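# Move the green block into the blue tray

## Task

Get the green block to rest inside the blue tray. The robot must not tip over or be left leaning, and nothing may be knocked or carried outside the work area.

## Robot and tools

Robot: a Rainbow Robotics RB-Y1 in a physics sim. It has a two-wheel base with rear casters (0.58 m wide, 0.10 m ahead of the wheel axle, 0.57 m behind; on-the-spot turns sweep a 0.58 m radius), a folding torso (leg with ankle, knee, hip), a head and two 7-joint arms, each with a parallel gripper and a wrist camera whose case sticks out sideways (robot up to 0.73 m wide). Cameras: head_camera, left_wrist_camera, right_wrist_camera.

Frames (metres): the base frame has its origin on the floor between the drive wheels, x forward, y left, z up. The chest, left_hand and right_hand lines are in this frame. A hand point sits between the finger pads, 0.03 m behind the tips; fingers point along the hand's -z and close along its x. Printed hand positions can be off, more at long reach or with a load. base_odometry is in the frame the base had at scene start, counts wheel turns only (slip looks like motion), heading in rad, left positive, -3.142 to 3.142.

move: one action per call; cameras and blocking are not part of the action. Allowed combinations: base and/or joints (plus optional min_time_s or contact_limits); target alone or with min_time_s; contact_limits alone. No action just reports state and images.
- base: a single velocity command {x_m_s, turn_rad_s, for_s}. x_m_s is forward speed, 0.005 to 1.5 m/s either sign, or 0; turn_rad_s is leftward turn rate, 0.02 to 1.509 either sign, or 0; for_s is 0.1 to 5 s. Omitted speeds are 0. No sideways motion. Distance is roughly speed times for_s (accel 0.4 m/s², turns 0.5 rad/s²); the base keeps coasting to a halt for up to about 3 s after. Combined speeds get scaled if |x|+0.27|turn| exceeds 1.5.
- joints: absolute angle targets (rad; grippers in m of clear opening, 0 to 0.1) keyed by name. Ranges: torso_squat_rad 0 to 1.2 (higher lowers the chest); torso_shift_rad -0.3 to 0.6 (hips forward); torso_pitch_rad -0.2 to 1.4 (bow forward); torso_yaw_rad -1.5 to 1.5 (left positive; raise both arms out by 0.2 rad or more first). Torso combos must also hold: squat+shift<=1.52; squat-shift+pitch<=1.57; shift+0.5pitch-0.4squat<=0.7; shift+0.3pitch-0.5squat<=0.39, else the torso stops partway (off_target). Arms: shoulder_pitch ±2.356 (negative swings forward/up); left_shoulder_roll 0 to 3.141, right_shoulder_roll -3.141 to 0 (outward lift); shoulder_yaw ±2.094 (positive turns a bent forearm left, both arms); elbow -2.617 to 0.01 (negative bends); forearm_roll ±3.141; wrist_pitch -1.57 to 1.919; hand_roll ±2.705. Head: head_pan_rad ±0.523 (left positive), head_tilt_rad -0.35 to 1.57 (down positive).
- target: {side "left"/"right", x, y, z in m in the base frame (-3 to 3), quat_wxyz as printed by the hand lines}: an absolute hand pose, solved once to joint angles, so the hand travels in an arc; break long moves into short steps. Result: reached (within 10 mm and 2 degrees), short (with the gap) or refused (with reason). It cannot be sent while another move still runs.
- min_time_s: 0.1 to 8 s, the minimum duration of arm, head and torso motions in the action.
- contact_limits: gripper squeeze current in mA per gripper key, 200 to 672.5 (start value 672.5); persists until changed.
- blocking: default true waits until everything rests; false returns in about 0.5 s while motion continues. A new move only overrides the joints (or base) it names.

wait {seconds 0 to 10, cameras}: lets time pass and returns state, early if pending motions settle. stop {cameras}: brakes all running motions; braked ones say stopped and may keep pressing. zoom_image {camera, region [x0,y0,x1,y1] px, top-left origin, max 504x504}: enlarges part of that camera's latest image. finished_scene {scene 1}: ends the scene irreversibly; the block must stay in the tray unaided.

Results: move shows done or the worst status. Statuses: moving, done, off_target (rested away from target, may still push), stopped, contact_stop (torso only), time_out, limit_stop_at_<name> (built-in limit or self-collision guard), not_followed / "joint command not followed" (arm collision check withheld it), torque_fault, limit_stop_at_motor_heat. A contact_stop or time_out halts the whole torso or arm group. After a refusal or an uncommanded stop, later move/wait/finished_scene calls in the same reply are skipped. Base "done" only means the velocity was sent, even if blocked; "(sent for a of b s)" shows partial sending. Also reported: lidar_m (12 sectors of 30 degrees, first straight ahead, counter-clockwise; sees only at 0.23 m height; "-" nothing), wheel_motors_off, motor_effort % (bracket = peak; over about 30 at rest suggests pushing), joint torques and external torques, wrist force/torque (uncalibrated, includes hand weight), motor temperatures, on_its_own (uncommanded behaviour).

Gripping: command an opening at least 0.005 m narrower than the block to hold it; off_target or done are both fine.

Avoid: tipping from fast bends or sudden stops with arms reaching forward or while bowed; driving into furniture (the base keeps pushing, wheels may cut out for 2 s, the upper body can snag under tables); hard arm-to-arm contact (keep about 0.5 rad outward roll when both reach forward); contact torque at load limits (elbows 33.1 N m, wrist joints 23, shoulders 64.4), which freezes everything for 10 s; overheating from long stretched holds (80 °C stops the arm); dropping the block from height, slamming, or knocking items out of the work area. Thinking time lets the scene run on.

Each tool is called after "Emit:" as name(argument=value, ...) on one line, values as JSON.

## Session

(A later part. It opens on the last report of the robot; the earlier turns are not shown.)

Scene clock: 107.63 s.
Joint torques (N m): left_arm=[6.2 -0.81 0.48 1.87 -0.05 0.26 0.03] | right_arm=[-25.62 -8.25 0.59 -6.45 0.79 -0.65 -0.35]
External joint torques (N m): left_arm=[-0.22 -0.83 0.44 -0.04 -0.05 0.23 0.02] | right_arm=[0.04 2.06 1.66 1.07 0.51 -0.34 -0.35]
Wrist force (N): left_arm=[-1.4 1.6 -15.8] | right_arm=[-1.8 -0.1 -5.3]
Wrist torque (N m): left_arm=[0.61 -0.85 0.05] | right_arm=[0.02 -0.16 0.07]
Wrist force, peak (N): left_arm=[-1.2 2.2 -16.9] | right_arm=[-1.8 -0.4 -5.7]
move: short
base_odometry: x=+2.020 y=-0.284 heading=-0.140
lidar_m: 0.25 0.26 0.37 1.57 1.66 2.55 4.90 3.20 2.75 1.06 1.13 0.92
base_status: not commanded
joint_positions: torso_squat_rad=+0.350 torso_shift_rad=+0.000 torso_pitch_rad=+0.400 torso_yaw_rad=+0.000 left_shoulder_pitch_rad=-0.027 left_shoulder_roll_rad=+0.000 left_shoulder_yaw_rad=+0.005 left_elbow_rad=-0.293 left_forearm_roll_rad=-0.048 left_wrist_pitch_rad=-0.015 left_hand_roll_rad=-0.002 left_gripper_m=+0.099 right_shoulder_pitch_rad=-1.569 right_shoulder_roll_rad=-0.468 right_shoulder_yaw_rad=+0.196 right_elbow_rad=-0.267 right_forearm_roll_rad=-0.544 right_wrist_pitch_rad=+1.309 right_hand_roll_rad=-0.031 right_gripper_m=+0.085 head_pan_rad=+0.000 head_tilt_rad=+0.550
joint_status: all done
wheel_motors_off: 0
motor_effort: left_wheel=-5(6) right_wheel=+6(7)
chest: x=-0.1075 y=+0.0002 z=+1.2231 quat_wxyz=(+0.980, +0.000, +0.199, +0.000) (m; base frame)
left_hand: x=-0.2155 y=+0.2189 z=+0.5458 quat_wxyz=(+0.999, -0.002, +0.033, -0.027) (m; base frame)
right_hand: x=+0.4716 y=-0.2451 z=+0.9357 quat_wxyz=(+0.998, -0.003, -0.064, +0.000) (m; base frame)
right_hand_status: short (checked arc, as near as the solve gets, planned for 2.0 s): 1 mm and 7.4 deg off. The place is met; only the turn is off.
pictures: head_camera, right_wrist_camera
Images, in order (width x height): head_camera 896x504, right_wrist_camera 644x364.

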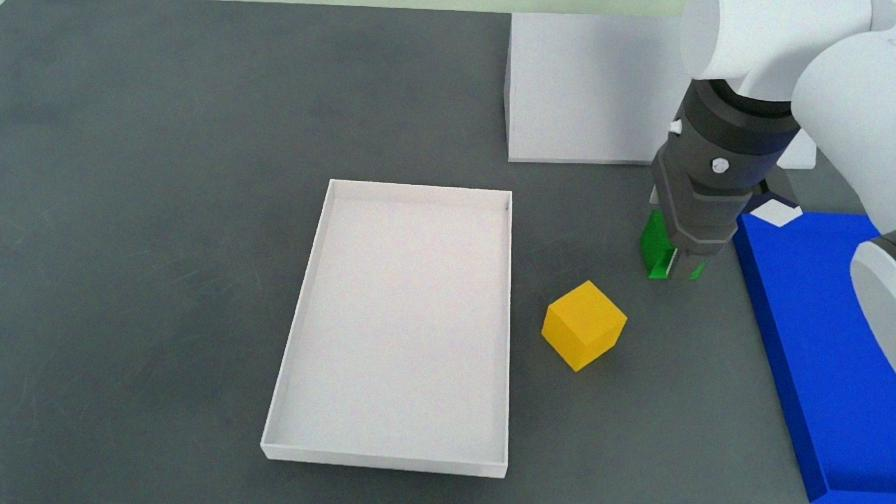

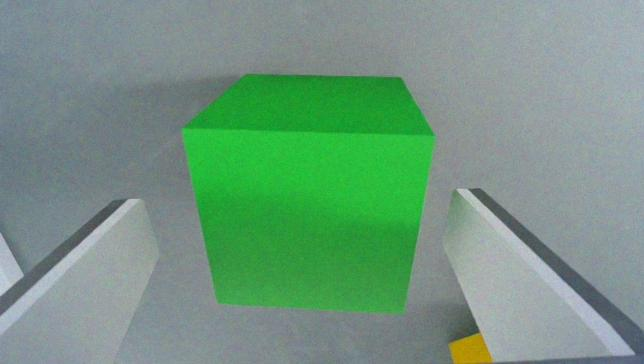

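Emit:
move(target={"side":"right","x":0.473,"y":-0.245,"z":0.907,"quat_wxyz":[1,0,0,0]}, min_time_s=1.5, cameras=["right_wrist_camera"])

Emit:
move(joints={"right_gripper_m":0.035}, cameras=["head_camera","right_wrist_camera"])

Scene clock: 113.23 s.
Joint torques (N m): left_arm=[6.36 -0.53 0.04 1.75 -0.22 0.25 0.17] | right_arm=[-19.41 -3.89 0.43 -6.37 0 -1.64 -0.44]
External joint torques (N m): left_arm=[-0.04 -0.55 0.01 -0.15 -0.22 0.23 0.16] | right_arm=[5.9 6.37 1.49 1.08 -0.28 -1.24 -0.44]
Wrist force (N): left_arm=[-1.4 2.2 -16.4] | right_arm=[-3.3 -3.6 13.6]
Wrist torque (N m): left_arm=[0.53 -0.83 0.02] | right_arm=[0.08 0.77 0.24]
Wrist force, peak (N): left_arm=[-1.8 2.2 -17.0] | right_arm=[-3.3 -3.8 14.9]
move: short
base_odometry: x=+2.020 y=-0.284 heading=-0.140
lidar_m: 0.24 0.26 0.36 1.59 1.66 2.55 4.90 3.21 2.74 1.06 1.13 0.91
base_status: not commanded
joint_positions: torso_squat_rad=+0.350 torso_shift_rad=+0.000 torso_pitch_rad=+0.399 torso_yaw_rad=+0.000 left_shoulder_pitch_rad=-0.027 left_shoulder_roll_rad=+0.000 left_shoulder_yaw_rad=+0.005 left_elbow_rad=-0.293 left_forearm_roll_rad=-0.048 left_wrist_pitch_rad=-0.015 left_hand_roll_rad=-0.002 left_gripper_m=+0.099 right_shoulder_pitch_rad=-1.518 right_shoulder_roll_rad=-0.449 right_shoulder_yaw_rad=+0.197 right_elbow_rad=-0.267 right_forearm_roll_rad=-0.539 right_wrist_pitch_rad=+1.212 right_hand_roll_rad=-0.034 right_gripper_m=+0.085 head_pan_rad=+0.000 head_tilt_rad=+0.550
joint_status: all done
wheel_motors_off: 0
motor_effort: left_wheel=-5(6) right_wheel=+4(7)
chest: x=-0.1079 y=+0.0002 z=+1.2231 quat_wxyz=(+0.980, +0.000, +0.198, +0.000) (m; base frame)
left_hand: x=-0.2154 y=+0.2188 z=+0.5457 quat_wxyz=(+0.999, -0.002, +0.033, -0.027) (m; base frame)
right_hand: x=+0.4731 y=-0.2455 z=+0.9091 quat_wxyz=(+0.996, -0.004, -0.086, +0.000) (m; base frame)
right_hand_status: short (checked arc, as near as the solve gets, planned for 1.5 s): 2 mm and 9.9 deg off. The place is met; only the turn is off.
pictures: right_wrist_camera
Images, in order (width x height): right_wrist_camera 644x364.

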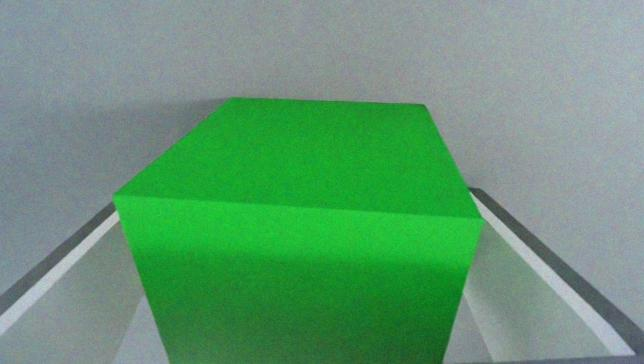

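Scene clock: 114.30 s.
Joint torques (N m): left_arm=[6 -0.39 0.04 2.18 -0.11 0.21 -0.09] | right_arm=[-25.12 -7.94 0.11 -6.45 0.31 -0.71 -0.09]
External joint torques (N m): left_arm=[-0.41 -0.41 0 0.28 -0.11 0.18 -0.09] | right_arm=[0.17 2.31 1.17 0.99 0.03 -0.32 -0.1]
Wrist force (N): left_arm=[-1.3 2.2 -16.3] | right_arm=[-1.3 -0.4 -4.8]
Wrist torque (N m): left_arm=[0.55 -0.85 0.04] | right_arm=[0.05 -0.15 0.07]
Wrist force, peak (N): left_arm=[-2.0 2.4 -16.5] | right_arm=[-4.5 -2.8 12.6]
move: off_target
base_odometry: x=+2.020 y=-0.284 heading=-0.140
lidar_m: 0.25 0.26 0.38 1.58 1.64 2.55 4.91 3.19 2.73 1.07 1.15 0.93
base_status: not commanded
joint_positions: torso_squat_rad=+0.350 torso_shift_rad=+0.000 torso_pitch_rad=+0.400 torso_yaw_rad=+0.000 left_shoulder_pitch_rad=-0.027 left_shoulder_roll_rad=+0.000 left_shoulder_yaw_rad=+0.005 left_elbow_rad=-0.293 left_forearm_roll_rad=-0.048 left_wrist_pitch_rad=-0.015 left_hand_roll_rad=-0.002 left_gripper_m=+0.099 right_shoulder_pitch_rad=-1.516 right_shoulder_roll_rad=-0.448 right_shoulder_yaw_rad=+0.197 right_elbow_rad=-0.267 right_forearm_roll_rad=-0.539 right_wrist_pitch_rad=+1.211 right_hand_roll_rad=-0.034 right_gripper_m=+0.050 head_pan_rad=+0.000 head_tilt_rad=+0.550
joint_status: right_gripper_m off_target (ended at +0.050, target +0.035)
wheel_motors_off: 0
motor_effort: left_wheel=-5(6) right_wheel=+4(7)
chest: x=-0.1077 y=+0.0002 z=+1.2231 quat_wxyz=(+0.980, +0.000, +0.199, +0.000) (m; base frame)
left_hand: x=-0.2154 y=+0.2188 z=+0.5457 quat_wxyz=(+0.999, -0.002, +0.033, -0.027) (m; base frame)
right_hand: x=+0.4726 y=-0.2452 z=+0.9080 quat_wxyz=(+0.996, -0.004, -0.085, +0.000) (m; base frame)
pictures: head_camera, right_wrist_camera
Images, in order (width x height): head_camera 896x504, right_wrist_camera 644x364.

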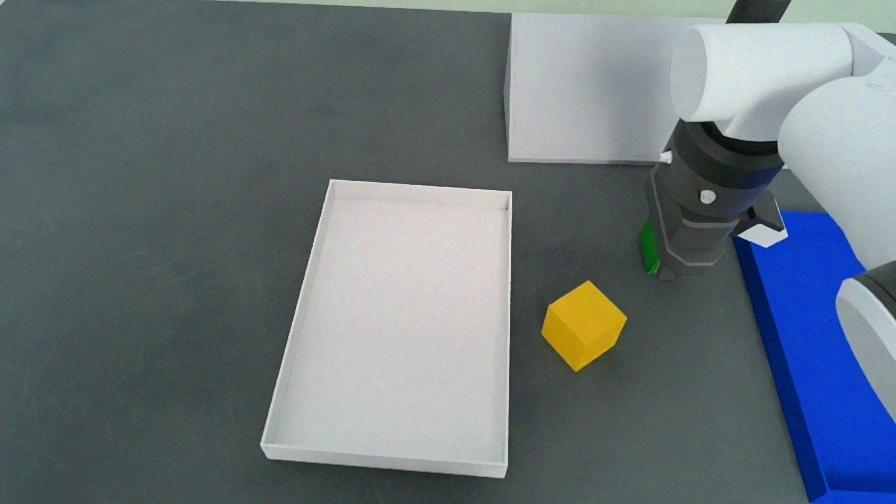

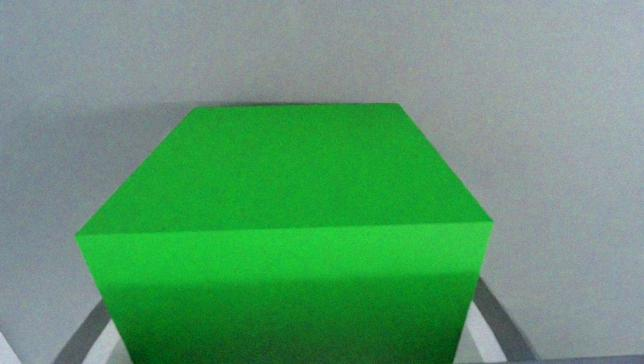

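Emit:
move(target={"side":"right","x":0.46,"y":-0.25,"z":1.0,"quat_wxyz":[0.9962,0,-0.087,0]}, min_time_s=2)

Emit:
move(target={"side":"right","x":0.4,"y":-0.43,"z":1.0,"quat_wxyz":[1,0,0,0]}, min_time_s=2.5, cameras=["head_camera","right_wrist_camera"])

Scene clock: 120.67 s.
Joint torques (N m): left_arm=[6.35 -0.31 0.08 1.86 -0.12 0.25 0.04] | right_arm=[-25.02 -12.04 -5.61 -8.86 0.32 -0.42 -0.16]
External joint torques (N m): left_arm=[-0.07 -0.33 0.05 -0.04 -0.12 0.23 0.04] | right_arm=[-0.98 -0.89 -1.41 -1.12 0 -0.04 -0.17]
Wrist force (N): left_arm=[-1.4 2.2 -16.2] | right_arm=[-2.0 -0.2 -6.2]
Wrist torque (N m): left_arm=[0.52 -0.84 0.04] | right_arm=[0.05 -0.18 0.04]
Wrist force, peak (N): left_arm=[-1.8 2.4 -16.7] | right_arm=[-2.3 -0.3 -6.4]
move: done
base_odometry: x=+2.020 y=-0.284 heading=-0.140
lidar_m: 0.24 0.25 0.38 1.58 1.64 2.55 4.90 3.21 2.75 1.06 1.13 0.92
base_status: not commanded
joint_positions: torso_squat_rad=+0.350 torso_shift_rad=+0.000 torso_pitch_rad=+0.400 torso_yaw_rad=+0.000 left_shoulder_pitch_rad=-0.027 left_shoulder_roll_rad=+0.000 left_shoulder_yaw_rad=+0.005 left_elbow_rad=-0.293 left_forearm_roll_rad=-0.048 left_wrist_pitch_rad=-0.015 left_hand_roll_rad=-0.002 left_gripper_m=+0.099 right_shoulder_pitch_rad=-1.346 right_shoulder_roll_rad=-0.582 right_shoulder_yaw_rad=+0.151 right_elbow_rad=-0.938 right_forearm_roll_rad=-0.569 right_wrist_pitch_rad=+1.669 right_hand_roll_rad=-0.204 right_gripper_m=+0.050 head_pan_rad=+0.000 head_tilt_rad=+0.550
joint_status: all done
wheel_motors_off: 0
motor_effort: left_wheel=-5(6) right_wheel=+4(8)
chest: x=-0.1076 y=+0.0002 z=+1.2231 quat_wxyz=(+0.980, +0.000, +0.199, +0.000) (m; base frame)
left_hand: x=-0.2154 y=+0.2189 z=+0.5457 quat_wxyz=(+0.999, -0.002, +0.033, -0.027) (m; base frame)
right_hand: x=+0.4599 y=-0.2497 z=+1.0001 quat_wxyz=(+0.996, +0.000, -0.086, +0.000) (m; base frame)
right_hand_status: reached (checked arc, planned for 2.0 s): 0 mm and 0.2 deg off.
pictures: none

Scene clock: 123.50 s.
Joint torques (N m): left_arm=[6.35 -0.46 0.48 2.01 -0.18 0.41 -0.02] | right_arm=[-21.27 -16.91 -5.01 -6.47 0.24 0 0.12]
External joint torques (N m): left_arm=[-0.06 -0.49 0.45 0.11 -0.18 0.39 -0.02] | right_arm=[-0.26 -1.18 -1.63 0.65 -0.01 0.07 0.12]
Wrist force (N): left_arm=[-1.1 1.8 -16.3] | right_arm=[-1.1 -0.4 -6.3]
Wrist torque (N m): left_arm=[0.57 -0.83 0.03] | right_arm=[0.05 -0.16 -0.14]
Wrist force, peak (N): left_arm=[-1.4 2.1 -16.9] | right_arm=[-2.0 -0.4 -6.4]
move: done
base_odometry: x=+2.020 y=-0.284 heading=-0.140
lidar_m: 0.26 0.26 0.38 1.59 1.65 2.54 4.91 3.20 2.74 1.05 1.14 0.91
base_status: not commanded
joint_positions: torso_squat_rad=+0.350 torso_shift_rad=+0.000 torso_pitch_rad=+0.400 torso_yaw_rad=+0.000 left_shoulder_pitch_rad=-0.027 left_shoulder_roll_rad=+0.000 left_shoulder_yaw_rad=+0.005 left_elbow_rad=-0.293 left_forearm_roll_rad=-0.048 left_wrist_pitch_rad=-0.015 left_hand_roll_rad=-0.002 left_gripper_m=+0.099 right_shoulder_pitch_rad=-1.311 right_shoulder_roll_rad=-0.870 right_shoulder_yaw_rad=+0.061 right_elbow_rad=-0.655 right_forearm_roll_rad=-0.669 right_wrist_pitch_rad=+1.708 right_hand_roll_rad=+0.205 right_gripper_m=+0.050 head_pan_rad=+0.000 head_tilt_rad=+0.550
joint_status: all done
wheel_motors_off: 0
motor_effort: left_wheel=-4(5) right_wheel=+4(7)
chest: x=-0.1076 y=+0.0002 z=+1.2231 quat_wxyz=(+0.980, +0.000, +0.199, +0.000) (m; base frame)
left_hand: x=-0.2154 y=+0.2189 z=+0.5457 quat_wxyz=(+0.999, -0.002, +0.033, -0.027) (m; base frame)
right_hand: x=+0.3998 y=-0.4297 z=+1.0001 quat_wxyz=(+1.000, -0.001, -0.002, +0.000) (m; base frame)
right_hand_status: reached (checked arc, planned for 2.5 s): 0 mm and 0.2 deg off.
pictures: head_camera, right_wrist_camera
Images, in order (width x height): head_camera 896x504, right_wrist_camera 644x364.

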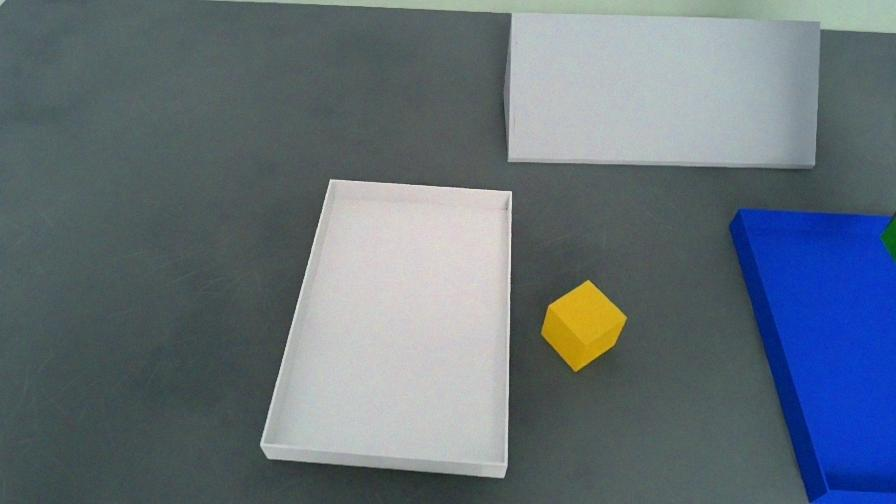

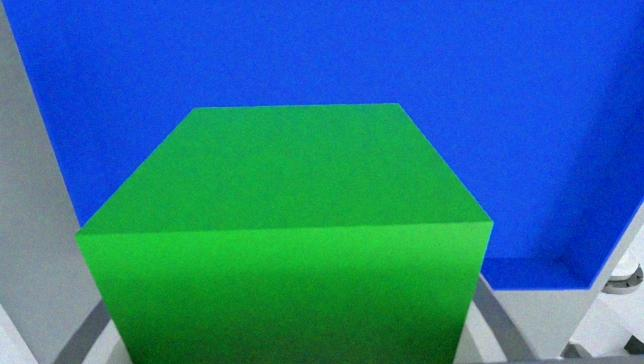

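Emit:
move(target={"side":"right","x":0.39,"y":-0.46,"z":0.96,"quat_wxyz":[1,0,0,0]}, min_time_s=1.5, cameras=["right_wrist_camera"])

Emit:
move(joints={"head_pan_rad":-0.4}, cameras=["head_camera"])

Scene clock: 128.77 s.
Joint torques (N m): left_arm=[6.37 -0.25 0.1 2.13 -0.29 0.37 0.03] | right_arm=[-22.57 -13.79 -0.76 -5.99 0.55 -0.43 0.14]
External joint torques (N m): left_arm=[-0.05 -0.27 0.06 0.23 -0.29 0.35 0.03] | right_arm=[-2.03 2.2 1.4 1.04 0.3 -0.34 0.14]
Wrist force (N): left_arm=[-1.6 2.4 -16.3] | right_arm=[-0.9 -0.5 -6.4]
Wrist torque (N m): left_arm=[0.52 -0.85 0.01] | right_arm=[0.08 -0.15 -0.13]
Wrist force, peak (N): left_arm=[-1.9 2.1 -16.8] | right_arm=[-1.2 -0.5 -6.6]
move: done
base_odometry: x=+2.020 y=-0.284 heading=-0.140
lidar_m: 0.24 0.26 0.37 1.59 1.65 2.55 4.89 3.21 2.74 1.04 1.15 0.92
base_status: not commanded
joint_positions: torso_squat_rad=+0.350 torso_shift_rad=+0.000 torso_pitch_rad=+0.400 torso_yaw_rad=+0.000 left_shoulder_pitch_rad=-0.027 left_shoulder_roll_rad=+0.000 left_shoulder_yaw_rad=+0.005 left_elbow_rad=-0.293 left_forearm_roll_rad=-0.048 left_wrist_pitch_rad=-0.015 left_hand_roll_rad=-0.002 left_gripper_m=+0.099 right_shoulder_pitch_rad=-1.331 right_shoulder_roll_rad=-0.869 right_shoulder_yaw_rad=+0.063 right_elbow_rad=-0.423 right_forearm_roll_rad=-0.655 right_wrist_pitch_rad=+1.536 right_hand_roll_rad=+0.340 right_gripper_m=+0.050 head_pan_rad=+0.000 head_tilt_rad=+0.550
joint_status: all done
wheel_motors_off: 0
motor_effort: left_wheel=-5(6) right_wheel=+5(7)
chest: x=-0.1076 y=+0.0002 z=+1.2231 quat_wxyz=(+0.980, +0.000, +0.199, +0.000) (m; base frame)
left_hand: x=-0.2154 y=+0.2189 z=+0.5457 quat_wxyz=(+0.999, -0.002, +0.033, -0.027) (m; base frame)
right_hand: x=+0.3895 y=-0.4600 z=+0.9603 quat_wxyz=(+1.000, -0.002, -0.003, +0.000) (m; base frame)
right_hand_status: reached (checked arc, planned for 1.5 s): 1 mm and 0.4 deg off.
pictures: right_wrist_camera
Images, in order (width x height): right_wrist_camera 644x364.

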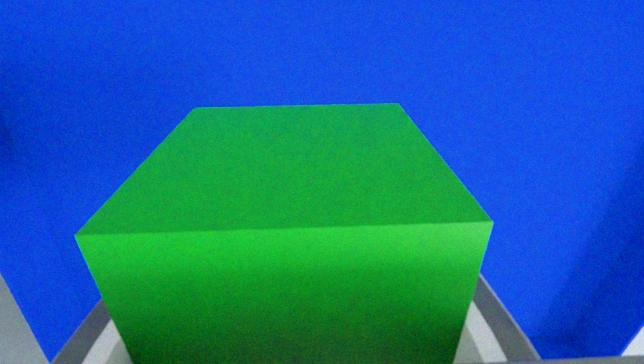

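Scene clock: 129.70 s.
Joint torques (N m): left_arm=[6.22 -0.29 -0.27 2.04 -0.03 0.36 0.06] | right_arm=[-22.8 -13.82 -0.39 -6.24 0.63 -0.31 0.07]
External joint torques (N m): left_arm=[-0.2 -0.32 -0.31 0.14 -0.03 0.34 0.06] | right_arm=[-2.25 2.16 1.77 0.78 0.38 -0.22 0.07]
Wrist force (N): left_arm=[-1.6 1.7 -16.6] | right_arm=[-1.2 -0.4 -6.1]
Wrist torque (N m): left_arm=[0.59 -0.87 0.03] | right_arm=[0.06 -0.19 -0.14]
Wrist force, peak (N): left_arm=[-1.6 1.9 -16.7] | right_arm=[-1.2 -0.3 -6.5]
move: done
base_odometry: x=+2.020 y=-0.284 heading=-0.140
lidar_m: 0.24 0.26 0.37 1.59 1.64 2.54 4.90 3.21 2.74 1.06 1.14 0.92
base_status: not commanded
joint_positions: torso_squat_rad=+0.350 torso_shift_rad=+0.000 torso_pitch_rad=+0.400 torso_yaw_rad=+0.000 left_shoulder_pitch_rad=-0.027 left_shoulder_roll_rad=+0.000 left_shoulder_yaw_rad=+0.005 left_elbow_rad=-0.293 left_forearm_roll_rad=-0.048 left_wrist_pitch_rad=-0.015 left_hand_roll_rad=-0.002 left_gripper_m=+0.099 right_shoulder_pitch_rad=-1.331 right_shoulder_roll_rad=-0.869 right_shoulder_yaw_rad=+0.063 right_elbow_rad=-0.423 right_forearm_roll_rad=-0.655 right_wrist_pitch_rad=+1.536 right_hand_roll_rad=+0.340 right_gripper_m=+0.050 head_pan_rad=-0.400 head_tilt_rad=+0.550
joint_status: all done
wheel_motors_off: 0
motor_effort: left_wheel=-4(6) right_wheel=+4(7)
chest: x=-0.1076 y=+0.0002 z=+1.2231 quat_wxyz=(+0.980, +0.000, +0.199, +0.000) (m; base frame)
left_hand: x=-0.2154 y=+0.2189 z=+0.5457 quat_wxyz=(+0.999, -0.002, +0.033, -0.027) (m; base frame)
right_hand: x=+0.3895 y=-0.4600 z=+0.9603 quat_wxyz=(+1.000, -0.002, -0.003, +0.000) (m; base frame)
pictures: head_camera
Images, in order (width x height): head_camera 896x504.

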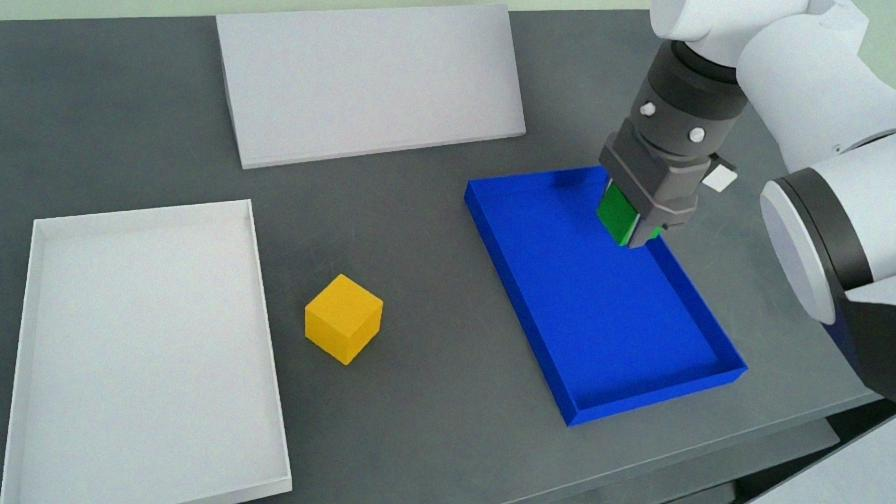

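Emit:
move(target={"side":"right","x":0.365,"y":-0.425,"z":0.945,"quat_wxyz":[1,0,0,0]}, min_time_s=1.5, cameras=["head_camera","right_wrist_camera"])

Scene clock: 133.97 s.
Joint torques (N m): left_arm=[6.33 -0.1 0.03 2.06 0.01 0.21 0.08] | right_arm=[-19.37 -14.97 -5.82 -7.95 0.37 -0.05 0.06]
External joint torques (N m): left_arm=[-0.09 -0.12 0 0.16 0.02 0.19 0.07] | right_arm=[-0.88 1.99 -0.88 -1.03 0.12 0.01 0.06]
Wrist force (N): left_arm=[-1.4 1.8 -16.5] | right_arm=[-1.0 -0.5 -6.1]
Wrist torque (N m): left_arm=[0.59 -0.85 0.03] | right_arm=[0.10 -0.15 0.02]
Wrist force, peak (N): left_arm=[-1.3 2.3 -16.9] | right_arm=[-1.1 -0.6 -6.7]
move: done
base_odometry: x=+2.020 y=-0.284 heading=-0.140
lidar_m: 0.25 0.25 0.38 1.59 1.65 2.56 4.91 3.20 2.75 1.07 1.13 0.92
base_status: not commanded
joint_positions: torso_squat_rad=+0.350 torso_shift_rad=+0.000 torso_pitch_rad=+0.400 torso_yaw_rad=+0.000 left_shoulder_pitch_rad=-0.027 left_shoulder_roll_rad=+0.000 left_shoulder_yaw_rad=+0.005 left_elbow_rad=-0.293 left_forearm_roll_rad=-0.048 left_wrist_pitch_rad=-0.015 left_hand_roll_rad=-0.002 left_gripper_m=+0.099 right_shoulder_pitch_rad=-1.035 right_shoulder_roll_rad=-0.840 right_shoulder_yaw_rad=-0.005 right_elbow_rad=-0.944 right_forearm_roll_rad=-0.704 right_wrist_pitch_rad=+1.703 right_hand_roll_rad=+0.116 right_gripper_m=+0.050 head_pan_rad=-0.400 head_tilt_rad=+0.550
joint_status: all done
wheel_motors_off: 0
motor_effort: left_wheel=-5(5) right_wheel=+5(6)
chest: x=-0.1076 y=+0.0002 z=+1.2231 quat_wxyz=(+0.980, +0.000, +0.199, +0.000) (m; base frame)
left_hand: x=-0.2154 y=+0.2189 z=+0.5457 quat_wxyz=(+0.999, -0.002, +0.033, -0.027) (m; base frame)
right_hand: x=+0.3649 y=-0.4251 z=+0.9453 quat_wxyz=(+1.000, +0.000, +0.001, +0.000) (m; base frame)
right_hand_status: reached (checked arc, planned for 1.5 s): 0 mm and 0.1 deg off.
pictures: head_camera, right_wrist_camera
Images, in order (width x height): head_camera 896x504, right_wrist_camera 644x364.

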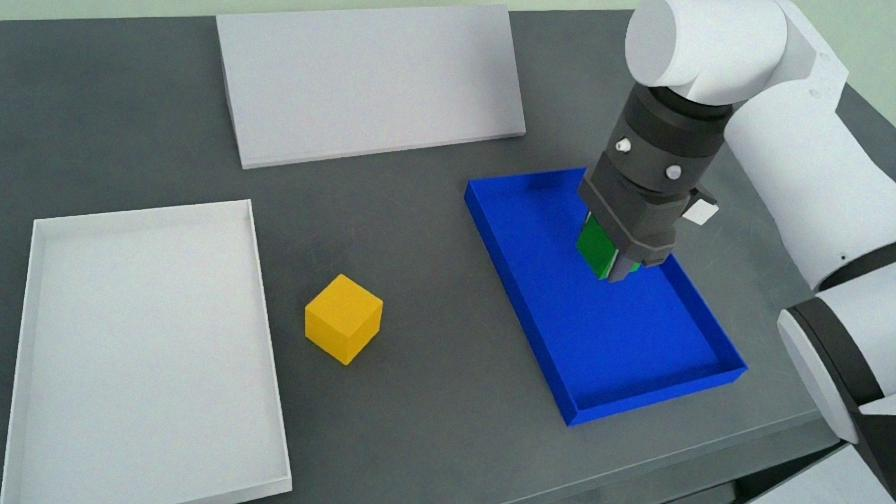

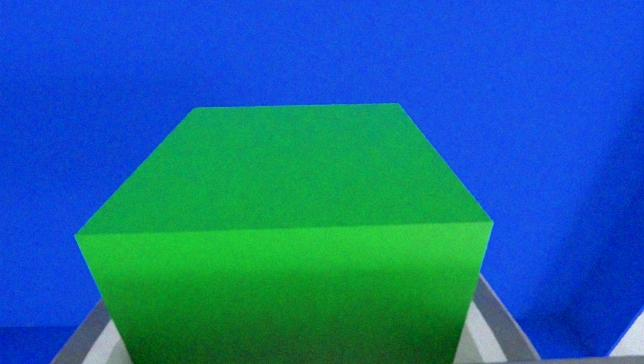

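Emit:
move(target={"side":"right","x":0.365,"y":-0.42,"z":0.917,"quat_wxyz":[1,0,0,0]}, min_time_s=2, cameras=["head_camera"])

Scene clock: 138.93 s.
Joint torques (N m): left_arm=[6.38 -0.63 0.6 2.01 -0.11 0.31 -0.1] | right_arm=[-18.45 -14.37 -2.96 -5.99 0.62 -0.36 0.14]
External joint torques (N m): left_arm=[-0.04 -0.66 0.56 0.11 -0.11 0.29 -0.1] | right_arm=[0.06 2.27 1.69 0.97 0.36 -0.3 0.14]
Wrist force (N): left_arm=[-1.6 2.1 -16.6] | right_arm=[-1.2 0.0 -6.2]
Wrist torque (N m): left_arm=[0.54 -0.90 0.02] | right_arm=[0.03 -0.16 -0.13]
Wrist force, peak (N): left_arm=[-1.6 2.0 -16.8] | right_arm=[-1.1 -0.3 -6.5]
move: done
base_odometry: x=+2.020 y=-0.284 heading=-0.140
lidar_m: 0.24 0.25 0.37 1.59 1.66 2.55 4.90 3.20 2.74 1.06 1.15 0.92
base_status: not commanded
joint_positions: torso_squat_rad=+0.350 torso_shift_rad=+0.000 torso_pitch_rad=+0.400 torso_yaw_rad=+0.000 left_shoulder_pitch_rad=-0.027 left_shoulder_roll_rad=+0.000 left_shoulder_yaw_rad=+0.005 left_elbow_rad=-0.293 left_forearm_roll_rad=-0.048 left_wrist_pitch_rad=-0.015 left_hand_roll_rad=-0.002 left_gripper_m=+0.099 right_shoulder_pitch_rad=-1.024 right_shoulder_roll_rad=-0.803 right_shoulder_yaw_rad=+0.011 right_elbow_rad=-0.891 right_forearm_roll_rad=-0.685 right_wrist_pitch_rad=+1.626 right_hand_roll_rad=+0.126 right_gripper_m=+0.050 head_pan_rad=-0.400 head_tilt_rad=+0.550
joint_status: all done
wheel_motors_off: 0
motor_effort: left_wheel=-5(6) right_wheel=+6(7)
chest: x=-0.1076 y=+0.0002 z=+1.2231 quat_wxyz=(+0.980, +0.000, +0.199, +0.000) (m; base frame)
left_hand: x=-0.2154 y=+0.2189 z=+0.5457 quat_wxyz=(+0.999, -0.002, +0.033, -0.027) (m; base frame)
right_hand: x=+0.3651 y=-0.4202 z=+0.9175 quat_wxyz=(+1.000, +0.000, -0.001, +0.000) (m; base frame)
right_hand_status: reached (checked arc, planned for 2.0 s): 1 mm and 0.1 deg off.
pictures: head_camera
Images, in order (width x height): head_camera 896x504.

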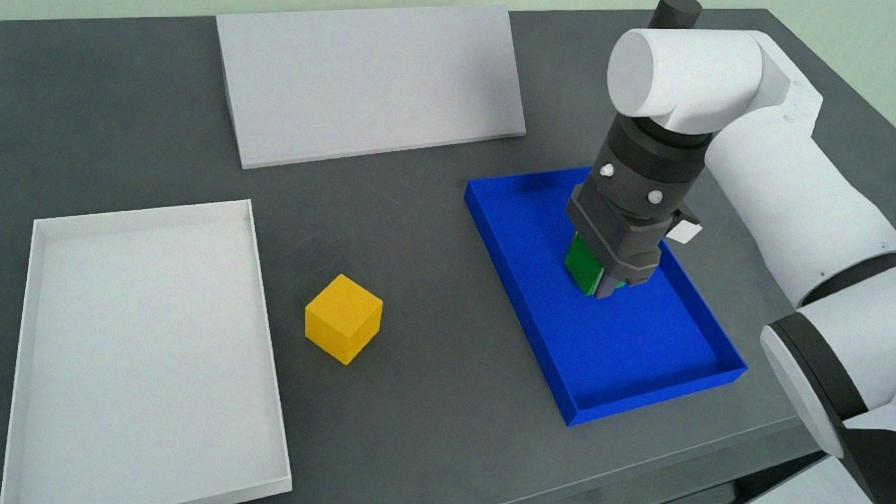

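Inch down until contact.

Emit:
move(target={"side":"right","x":0.365,"y":-0.42,"z":0.911,"quat_wxyz":[1,0,0,0]}, min_time_s=1)

Emit:
move(target={"side":"right","x":0.365,"y":-0.42,"z":0.907,"quat_wxyz":[1,0,0,0]}, min_time_s=1, cameras=["head_camera"])

Scene clock: 142.90 s.
Joint torques (N m): left_arm=[6.2 -0.87 -0.01 1.99 -0.03 0.27 0.05] | right_arm=[-20.63 -14.07 -2.98 -6.06 0.59 -0.31 0.21]
External joint torques (N m): left_arm=[-0.22 -0.89 -0.05 0.09 -0.02 0.25 0.04] | right_arm=[-2.11 2.53 1.56 0.9 0.33 -0.25 0.21]
Wrist force (N): left_arm=[-1.4 2.1 -16.1] | right_arm=[-1.0 -0.2 -6.1]
Wrist torque (N m): left_arm=[0.54 -0.86 0.01] | right_arm=[0.05 -0.15 -0.14]
Wrist force, peak (N): left_arm=[-1.4 2.3 -16.8] | right_arm=[-1.2 -0.4 -6.4]
move: done
base_odometry: x=+2.020 y=-0.284 heading=-0.140
lidar_m: 0.25 0.25 0.38 1.58 1.65 2.55 4.91 3.21 2.74 1.05 1.14 0.92
base_status: not commanded
joint_positions: torso_squat_rad=+0.350 torso_shift_rad=+0.000 torso_pitch_rad=+0.400 torso_yaw_rad=+0.000 left_shoulder_pitch_rad=-0.027 left_shoulder_roll_rad=+0.000 left_shoulder_yaw_rad=+0.005 left_elbow_rad=-0.293 left_forearm_roll_rad=-0.048 left_wrist_pitch_rad=-0.015 left_hand_roll_rad=-0.002 left_gripper_m=+0.099 right_shoulder_pitch_rad=-1.025 right_shoulder_roll_rad=-0.796 right_shoulder_yaw_rad=+0.014 right_elbow_rad=-0.870 right_forearm_roll_rad=-0.681 right_wrist_pitch_rad=+1.607 right_hand_roll_rad=+0.133 right_gripper_m=+0.050 head_pan_rad=-0.400 head_tilt_rad=+0.550
joint_status: all done
wheel_motors_off: 0
motor_effort: left_wheel=-4(5) right_wheel=+5(7)
chest: x=-0.1076 y=+0.0002 z=+1.2231 quat_wxyz=(+0.980, +0.000, +0.199, +0.000) (m; base frame)
left_hand: x=-0.2154 y=+0.2189 z=+0.5457 quat_wxyz=(+0.999, -0.002, +0.033, -0.027) (m; base frame)
right_hand: x=+0.3648 y=-0.4202 z=+0.9113 quat_wxyz=(+1.000, +0.000, +0.000, +0.000) (m; base frame)
right_hand_status: reached (checked arc, planned for 1.0 s): 0 mm and 0.1 deg off.
pictures: none

Scene clock: 144.23 s.
Joint torques (N m): left_arm=[6.57 -0.73 0.31 2.14 0.19 0.3 0.05] | right_arm=[-20.75 -14.02 -2.5 -5.91 0.7 -0.38 0.11]
External joint torques (N m): left_arm=[0.16 -0.76 0.27 0.24 0.19 0.27 0.04] | right_arm=[-2.2 2.54 1.95 1.05 0.44 -0.32 0.11]
Wrist force (N): left_arm=[-1.7 1.7 -16.5] | right_arm=[-1.0 -0.3 -6.2]
Wrist torque (N m): left_arm=[0.56 -0.86 0.04] | right_arm=[0.06 -0.14 -0.15]
Wrist force, peak (N): left_arm=[-1.3 2.1 -16.7] | right_arm=[-1.1 -0.2 -6.4]
move: done
base_odometry: x=+2.020 y=-0.284 heading=-0.140
lidar_m: 0.25 0.26 0.37 1.58 1.65 2.55 4.90 3.21 2.73 1.06 1.14 0.91
base_status: not commanded
joint_positions: torso_squat_rad=+0.350 torso_shift_rad=+0.000 torso_pitch_rad=+0.400 torso_yaw_rad=+0.000 left_shoulder_pitch_rad=-0.027 left_shoulder_roll_rad=+0.000 left_shoulder_yaw_rad=+0.005 left_elbow_rad=-0.293 left_forearm_roll_rad=-0.048 left_wrist_pitch_rad=-0.015 left_hand_roll_rad=-0.002 left_gripper_m=+0.099 right_shoulder_pitch_rad=-1.028 right_shoulder_roll_rad=-0.791 right_shoulder_yaw_rad=+0.017 right_elbow_rad=-0.853 right_forearm_roll_rad=-0.679 right_wrist_pitch_rad=+1.594 right_hand_roll_rad=+0.139 right_gripper_m=+0.050 head_pan_rad=-0.400 head_tilt_rad=+0.550
joint_status: all done
wheel_motors_off: 0
motor_effort: left_wheel=-4(6) right_wheel=+4(7)
chest: x=-0.1076 y=+0.0002 z=+1.2231 quat_wxyz=(+0.980, +0.000, +0.199, +0.000) (m; base frame)
left_hand: x=-0.2154 y=+0.2189 z=+0.5457 quat_wxyz=(+0.999, -0.002, +0.033, -0.027) (m; base frame)
right_hand: x=+0.3649 y=-0.4203 z=+0.9073 quat_wxyz=(+1.000, +0.000, +0.000, +0.000) (m; base frame)
right_hand_status: reached (checked arc, planned for 1.0 s): 0 mm and 0.0 deg off.
pictures: head_camera
Images, in order (width x height): head_camera 896x504.

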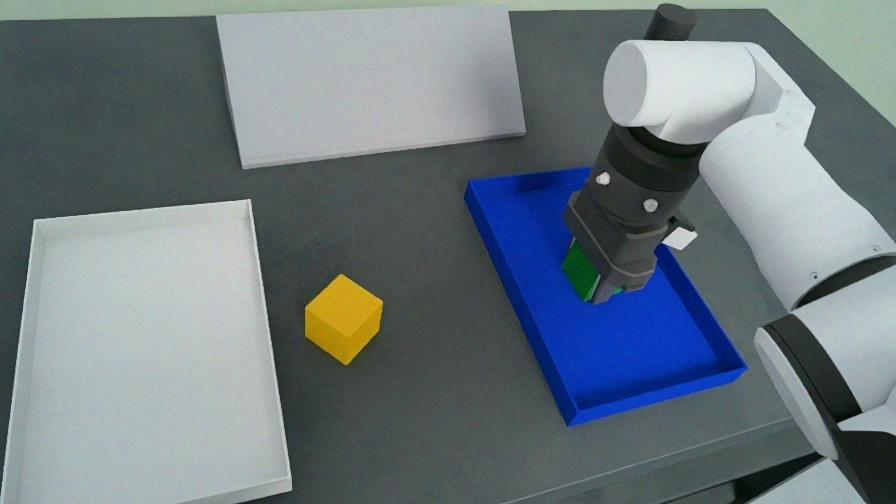

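Emit:
move(target={"side":"right","x":0.365,"y":-0.42,"z":0.902,"quat_wxyz":[1,0,0,0]}, min_time_s=1)

Emit:
move(target={"side":"right","x":0.365,"y":-0.42,"z":0.898,"quat_wxyz":[1,0,0,0]}, min_time_s=1, cameras=["head_camera"])

Scene clock: 153.87 s.
Joint torques (N m): left_arm=[6.32 -0.1 -0.13 1.88 0.05 0.09 0.06] | right_arm=[-11.12 -7.04 0.38 -1.19 0.37 -1.07 0.25]
External joint torques (N m): left_arm=[-0.08 -0.11 -0.16 -0.01 0.05 0.07 0.05] | right_arm=[7.49 9.5 4.74 5.78 0.11 -1 0.25]
Wrist force (N): left_arm=[-1.7 1.7 -16.3] | right_arm=[-6.3 1.2 21.0]
Wrist torque (N m): left_arm=[0.60 -0.86 0.04] | right_arm=[-0.50 -0.52 -0.22]
Wrist force, peak (N): left_arm=[-1.3 2.1 -16.8] | right_arm=[-6.4 1.4 21.5]
move: done
base_odometry: x=+2.020 y=-0.284 heading=-0.140
lidar_m: 0.26 0.26 0.37 1.58 1.65 2.55 4.90 3.21 2.74 1.06 1.14 0.91
base_status: not commanded
joint_positions: torso_squat_rad=+0.350 torso_shift_rad=+0.000 torso_pitch_rad=+0.399 torso_yaw_rad=+0.000 left_shoulder_pitch_rad=-0.027 left_shoulder_roll_rad=+0.000 left_shoulder_yaw_rad=+0.005 left_elbow_rad=-0.293 left_forearm_roll_rad=-0.048 left_wrist_pitch_rad=-0.015 left_hand_roll_rad=-0.002 left_gripper_m=+0.099 right_shoulder_pitch_rad=-1.032 right_shoulder_roll_rad=-0.787 right_shoulder_yaw_rad=+0.019 right_elbow_rad=-0.836 right_forearm_roll_rad=-0.676 right_wrist_pitch_rad=+1.578 right_hand_roll_rad=+0.145 right_gripper_m=+0.050 head_pan_rad=-0.400 head_tilt_rad=+0.550
joint_status: all done
wheel_motors_off: 0
motor_effort: left_wheel=-5(5) right_wheel=+6(6)
chest: x=-0.1080 y=+0.0004 z=+1.2232 quat_wxyz=(+0.980, -0.001, +0.198, +0.000) (m; base frame)
left_hand: x=-0.2153 y=+0.2188 z=+0.5456 quat_wxyz=(+0.999, -0.003, +0.033, -0.027) (m; base frame)
right_hand: x=+0.3661 y=-0.4206 z=+0.9047 quat_wxyz=(+1.000, -0.001, -0.003, +0.000) (m; base frame)
right_hand_status: reached (checked arc, planned for 1.0 s): 3 mm and 0.3 deg off.
pictures: none

Scene clock: 155.20 s.
Joint torques (N m): left_arm=[6.03 -0.13 0.02 2.04 -0.08 0.33 0.02] | right_arm=[-2.08 -0.4 2.73 3.21 0.51 -1.79 0.28]
External joint torques (N m): left_arm=[-0.33 -0.12 -0.02 0.16 -0.08 0.31 0.01] | right_arm=[16.63 16.11 6.99 10.18 0.26 -1.71 0.28]
Wrist force (N): left_arm=[-1.5 2.1 -15.7] | right_arm=[-10.9 2.5 46.3]
Wrist torque (N m): left_arm=[0.56 -0.84 0.02] | right_arm=[-0.53 -0.77 -0.22]
Wrist force, peak (N): left_arm=[-1.5 1.9 -16.7] | right_arm=[-13.3 3.4 49.7]
move: done
base_odometry: x=+2.020 y=-0.284 heading=-0.140
lidar_m: 0.25 0.25 0.37 1.57 1.65 2.56 4.91 3.20 2.74 1.06 1.13 0.91
base_status: not commanded
joint_positions: torso_squat_rad=+0.350 torso_shift_rad=-0.001 torso_pitch_rad=+0.398 torso_yaw_rad=+0.000 left_shoulder_pitch_rad=-0.027 left_shoulder_roll_rad=+0.000 left_shoulder_yaw_rad=+0.005 left_elbow_rad=-0.293 left_forearm_roll_rad=-0.048 left_wrist_pitch_rad=-0.015 left_hand_roll_rad=-0.002 left_gripper_m=+0.099 right_shoulder_pitch_rad=-1.040 right_shoulder_roll_rad=-0.783 right_shoulder_yaw_rad=+0.021 right_elbow_rad=-0.814 right_forearm_roll_rad=-0.673 right_wrist_pitch_rad=+1.562 right_hand_roll_rad=+0.153 right_gripper_m=+0.050 head_pan_rad=-0.400 head_tilt_rad=+0.550
joint_status: all done
wheel_motors_off: 0
motor_effort: left_wheel=-4(5) right_wheel=+7(10)
chest: x=-0.1086 y=+0.0007 z=+1.2233 quat_wxyz=(+0.980, -0.001, +0.198, +0.000) (m; base frame)
left_hand: x=-0.2152 y=+0.2187 z=+0.5455 quat_wxyz=(+0.999, -0.003, +0.032, -0.027) (m; base frame)
right_hand: x=+0.3672 y=-0.4208 z=+0.9027 quat_wxyz=(+1.000, -0.001, -0.005, +0.000) (m; base frame)
right_hand_status: reached (checked arc, planned for 1.0 s): 5 mm and 0.6 deg off.
pictures: head_camera
Images, in order (width x height): head_camera 896x504.

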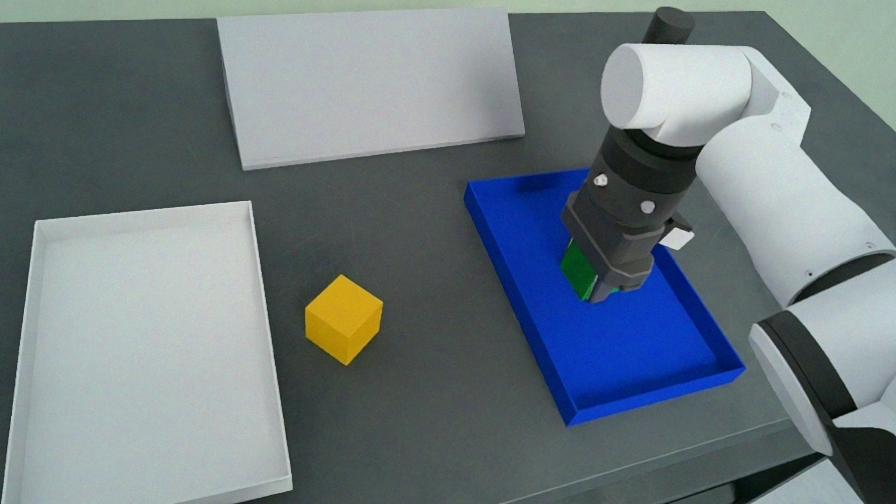

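Contact; back off slightly, release, lift.

Emit:
move(target={"side":"right","x":0.365,"y":-0.42,"z":0.905,"quat_wxyz":[1,0,0,0]}, min_time_s=1)

Emit:
move(joints={"right_gripper_m":0.075})

Emit:
move(target={"side":"right","x":0.365,"y":-0.42,"z":0.95,"quat_wxyz":[1,0,0,0]}, min_time_s=1.5)

Emit:
move(target={"side":"right","x":0.365,"y":-0.42,"z":1.05,"quat_wxyz":[1,0,0,0]}, min_time_s=2, cameras=["head_camera","right_wrist_camera"])

Scene clock: 162.00 s.
Joint torques (N m): left_arm=[6.39 -0.41 0.15 1.88 -0.03 0.17 0.16] | right_arm=[-11.87 -12.43 -3.41 -4.06 -0.28 0.96 -0.34]
External joint torques (N m): left_arm=[-0.01 -0.42 0.11 -0.02 -0.03 0.15 0.16] | right_arm=[6.83 4.08 0.9 2.9 -0.54 1.02 -0.34]
Wrist force (N): left_arm=[-1.7 1.7 -16.1] | right_arm=[1.5 -1.5 8.5]
Wrist torque (N m): left_arm=[0.57 -0.88 0.02] | right_arm=[-0.32 -0.49 0.06]
Wrist force, peak (N): left_arm=[-2.2 1.7 -16.8] | right_arm=[-10.8 2.4 47.5]
move: done
base_odometry: x=+2.020 y=-0.284 heading=-0.140
lidar_m: 0.24 0.26 0.38 1.57 1.65 2.54 4.91 3.21 2.74 1.06 1.15 0.92
base_status: not commanded
joint_positions: torso_squat_rad=+0.350 torso_shift_rad=+0.000 torso_pitch_rad=+0.399 torso_yaw_rad=+0.000 left_shoulder_pitch_rad=-0.027 left_shoulder_roll_rad=+0.000 left_shoulder_yaw_rad=+0.005 left_elbow_rad=-0.293 left_forearm_roll_rad=-0.048 left_wrist_pitch_rad=-0.015 left_hand_roll_rad=-0.002 left_gripper_m=+0.099 right_shoulder_pitch_rad=-1.040 right_shoulder_roll_rad=-0.787 right_shoulder_yaw_rad=+0.021 right_elbow_rad=-0.825 right_forearm_roll_rad=-0.676 right_wrist_pitch_rad=+1.579 right_hand_roll_rad=+0.149 right_gripper_m=+0.050 head_pan_rad=-0.400 head_tilt_rad=+0.550
joint_status: all done
wheel_motors_off: 0
motor_effort: left_wheel=-4(6) right_wheel=+5(9)
chest: x=-0.1079 y=+0.0004 z=+1.2231 quat_wxyz=(+0.980, -0.001, +0.198, +0.000) (m; base frame)
left_hand: x=-0.2153 y=+0.2188 z=+0.5457 quat_wxyz=(+0.999, -0.002, +0.033, -0.027) (m; base frame)
right_hand: x=+0.3666 y=-0.4202 z=+0.9053 quat_wxyz=(+1.000, +0.000, -0.001, +0.000) (m; base frame)
right_hand_status: reached (checked arc, planned for 1.0 s): 2 mm and 0.1 deg off.
pictures: none

Scene clock: 162.77 s.
Joint torques (N m): left_arm=[6.53 -0.42 0.71 2.05 -0.04 0.28 -0.01] | right_arm=[-16.26 -13.32 -3.65 -5.35 0.35 -0.23 -0.06]
External joint torques (N m): left_arm=[0.12 -0.43 0.68 0.15 -0.03 0.26 -0.02] | right_arm=[2.41 3.19 0.66 1.61 0.09 -0.16 -0.06]
Wrist force (N): left_arm=[-1.6 1.9 -15.6] | right_arm=[-3.6 -0.3 5.0]
Wrist torque (N m): left_arm=[0.55 -0.89 0.02] | right_arm=[0.03 -0.50 0.03]
Wrist force, peak (N): left_arm=[-1.6 2.2 -16.7] | right_arm=[1.5 -1.5 8.5]
move: done
base_odometry: x=+2.020 y=-0.284 heading=-0.140
lidar_m: 0.24 0.26 0.37 1.59 1.65 2.55 4.91 3.20 2.74 1.06 1.14 0.91
base_status: not commanded
joint_positions: torso_squat_rad=+0.350 torso_shift_rad=+0.000 torso_pitch_rad=+0.399 torso_yaw_rad=+0.000 left_shoulder_pitch_rad=-0.027 left_shoulder_roll_rad=+0.000 left_shoulder_yaw_rad=+0.005 left_elbow_rad=-0.293 left_forearm_roll_rad=-0.048 left_wrist_pitch_rad=-0.015 left_hand_roll_rad=-0.002 left_gripper_m=+0.099 right_shoulder_pitch_rad=-1.039 right_shoulder_roll_rad=-0.786 right_shoulder_yaw_rad=+0.021 right_elbow_rad=-0.825 right_forearm_roll_rad=-0.676 right_wrist_pitch_rad=+1.579 right_hand_roll_rad=+0.149 right_gripper_m=+0.075 head_pan_rad=-0.400 head_tilt_rad=+0.550
joint_status: all done
wheel_motors_off: 0
motor_effort: left_wheel=-5(5) right_wheel=+5(9)
chest: x=-0.1078 y=+0.0003 z=+1.2231 quat_wxyz=(+0.980, +0.000, +0.198, +0.000) (m; base frame)
left_hand: x=-0.2154 y=+0.2188 z=+0.5457 quat_wxyz=(+0.999, -0.002, +0.033, -0.027) (m; base frame)
right_hand: x=+0.3660 y=-0.4203 z=+0.9045 quat_wxyz=(+1.000, +0.000, +0.000, +0.000) (m; base frame)
pictures: none

Scene clock: 164.60 s.
Joint torques (N m): left_arm=[7.02 -0.45 0.34 1.98 -0.02 0.22 0.15] | right_arm=[-18.05 -17.63 -6.32 -7.95 0.29 0.01 -0.06]
External joint torques (N m): left_arm=[0.6 -0.47 0.31 0.08 -0.02 0.2 0.14] | right_arm=[0.47 -0.8 -1.26 -1.03 0.04 0.06 -0.06]
Wrist force (N): left_arm=[-1.6 1.7 -16.1] | right_arm=[-1.0 -0.5 -5.5]
Wrist torque (N m): left_arm=[0.57 -0.87 0.03] | right_arm=[0.08 -0.14 0.05]
Wrist force, peak (N): left_arm=[-1.1 1.8 -16.9] | right_arm=[-0.7 -0.4 -5.7]
move: done
base_odometry: x=+2.020 y=-0.284 heading=-0.140
lidar_m: 0.25 0.26 0.38 1.58 1.65 2.55 4.90 3.21 2.74 1.06 1.14 0.91
base_status: not commanded
joint_positions: torso_squat_rad=+0.350 torso_shift_rad=+0.000 torso_pitch_rad=+0.400 torso_yaw_rad=+0.000 left_shoulder_pitch_rad=-0.027 left_shoulder_roll_rad=+0.000 left_shoulder_yaw_rad=+0.005 left_elbow_rad=-0.293 left_forearm_roll_rad=-0.048 left_wrist_pitch_rad=-0.015 left_hand_roll_rad=-0.002 left_gripper_m=+0.099 right_shoulder_pitch_rad=-1.032 right_shoulder_roll_rad=-0.838 right_shoulder_yaw_rad=-0.005 right_elbow_rad=-0.974 right_forearm_roll_rad=-0.706 right_wrist_pitch_rad=+1.723 right_hand_roll_rad=+0.097 right_gripper_m=+0.075 head_pan_rad=-0.400 head_tilt_rad=+0.550
joint_status: all done
wheel_motors_off: 0
motor_effort: left_wheel=-4(6) right_wheel=+4(8)
chest: x=-0.1076 y=+0.0003 z=+1.2231 quat_wxyz=(+0.980, +0.000, +0.199, +0.000) (m; base frame)
left_hand: x=-0.2154 y=+0.2189 z=+0.5457 quat_wxyz=(+0.999, -0.002, +0.033, -0.027) (m; base frame)
right_hand: x=+0.3652 y=-0.4199 z=+0.9498 quat_wxyz=(+1.000, +0.000, +0.001, +0.000) (m; base frame)
right_hand_status: reached (checked arc, planned for 1.5 s): 0 mm and 0.1 deg off.
pictures: none

Scene clock: 166.93 s.
Joint torques (N m): left_arm=[6.74 0 -0.04 2.06 -0.14 0.21 0.14] | right_arm=[-20.39 -18.2 -4.54 -6.7 0.19 0.04 -0.05]
External joint torques (N m): left_arm=[0.32 -0.03 -0.08 0.16 -0.14 0.18 0.14] | right_arm=[-1.75 -1.18 1.84 -0.94 -0.05 0.09 -0.05]
Wrist force (N): left_arm=[-1.7 1.7 -16.3] | right_arm=[-1.0 -0.3 -5.3]
Wrist torque (N m): left_arm=[0.59 -0.86 0.03] | right_arm=[0.06 -0.13 0.06]
Wrist force, peak (N): left_arm=[-1.5 2.1 -16.7] | right_arm=[-0.8 -0.5 -5.7]
move: done
base_odometry: x=+2.020 y=-0.284 heading=-0.140
lidar_m: 0.25 0.26 0.37 1.58 1.64 2.54 4.90 3.20 2.74 1.05 1.14 0.92
base_status: not commanded
joint_positions: torso_squat_rad=+0.350 torso_shift_rad=+0.000 torso_pitch_rad=+0.400 torso_yaw_rad=+0.000 left_shoulder_pitch_rad=-0.027 left_shoulder_roll_rad=+0.000 left_shoulder_yaw_rad=+0.005 left_elbow_rad=-0.293 left_forearm_roll_rad=-0.048 left_wrist_pitch_rad=-0.015 left_hand_roll_rad=-0.002 left_gripper_m=+0.099 right_shoulder_pitch_rad=-1.135 right_shoulder_roll_rad=-1.009 right_shoulder_yaw_rad=+0.074 right_elbow_rad=-1.107 right_forearm_roll_rad=-0.895 right_wrist_pitch_rad=+1.919 right_hand_roll_rad=-0.013 right_gripper_m=+0.075 head_pan_rad=-0.400 head_tilt_rad=+0.550
joint_status: all done
wheel_motors_off: 0
motor_effort: left_wheel=-5(6) right_wheel=+6(9)
chest: x=-0.1076 y=+0.0003 z=+1.2231 quat_wxyz=(+0.980, +0.000, +0.199, +0.000) (m; base frame)
left_hand: x=-0.2154 y=+0.2189 z=+0.5457 quat_wxyz=(+0.999, -0.002, +0.033, -0.027) (m; base frame)
right_hand: x=+0.3651 y=-0.4199 z=+1.0499 quat_wxyz=(+1.000, +0.000, +0.000, +0.000) (m; base frame)
right_hand_status: reached (checked arc, planned for 2.0 s): 0 mm and 0.0 deg off.
pictures: head_camera, right_wrist_camera
Images, in order (width x height): head_camera 896x504, right_wrist_camera 644x364.

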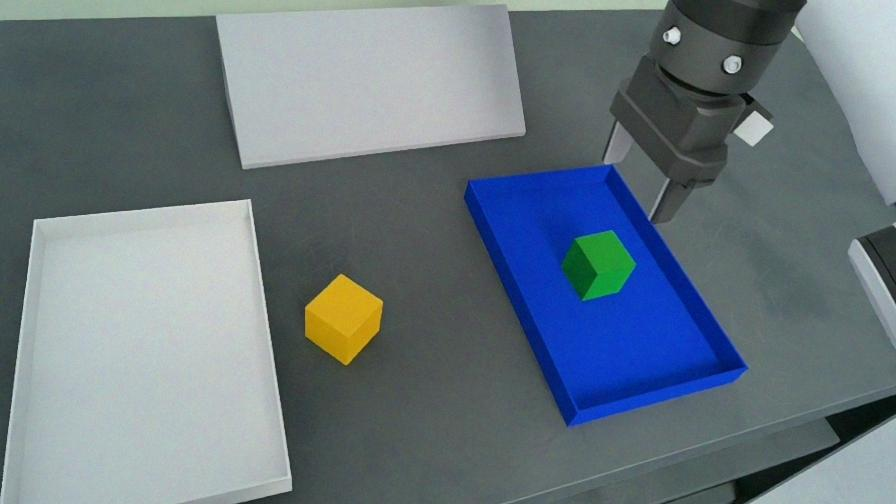

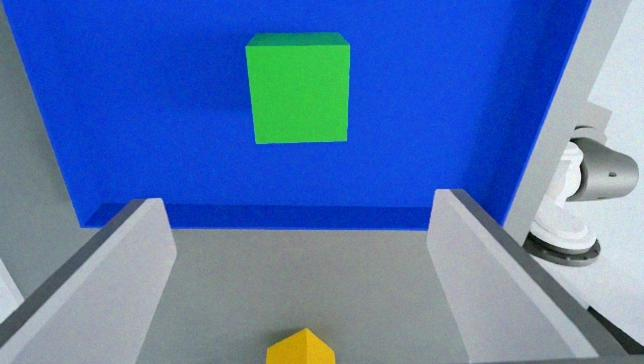

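Emit:
finished_scene()

The scene is finished: the task was done.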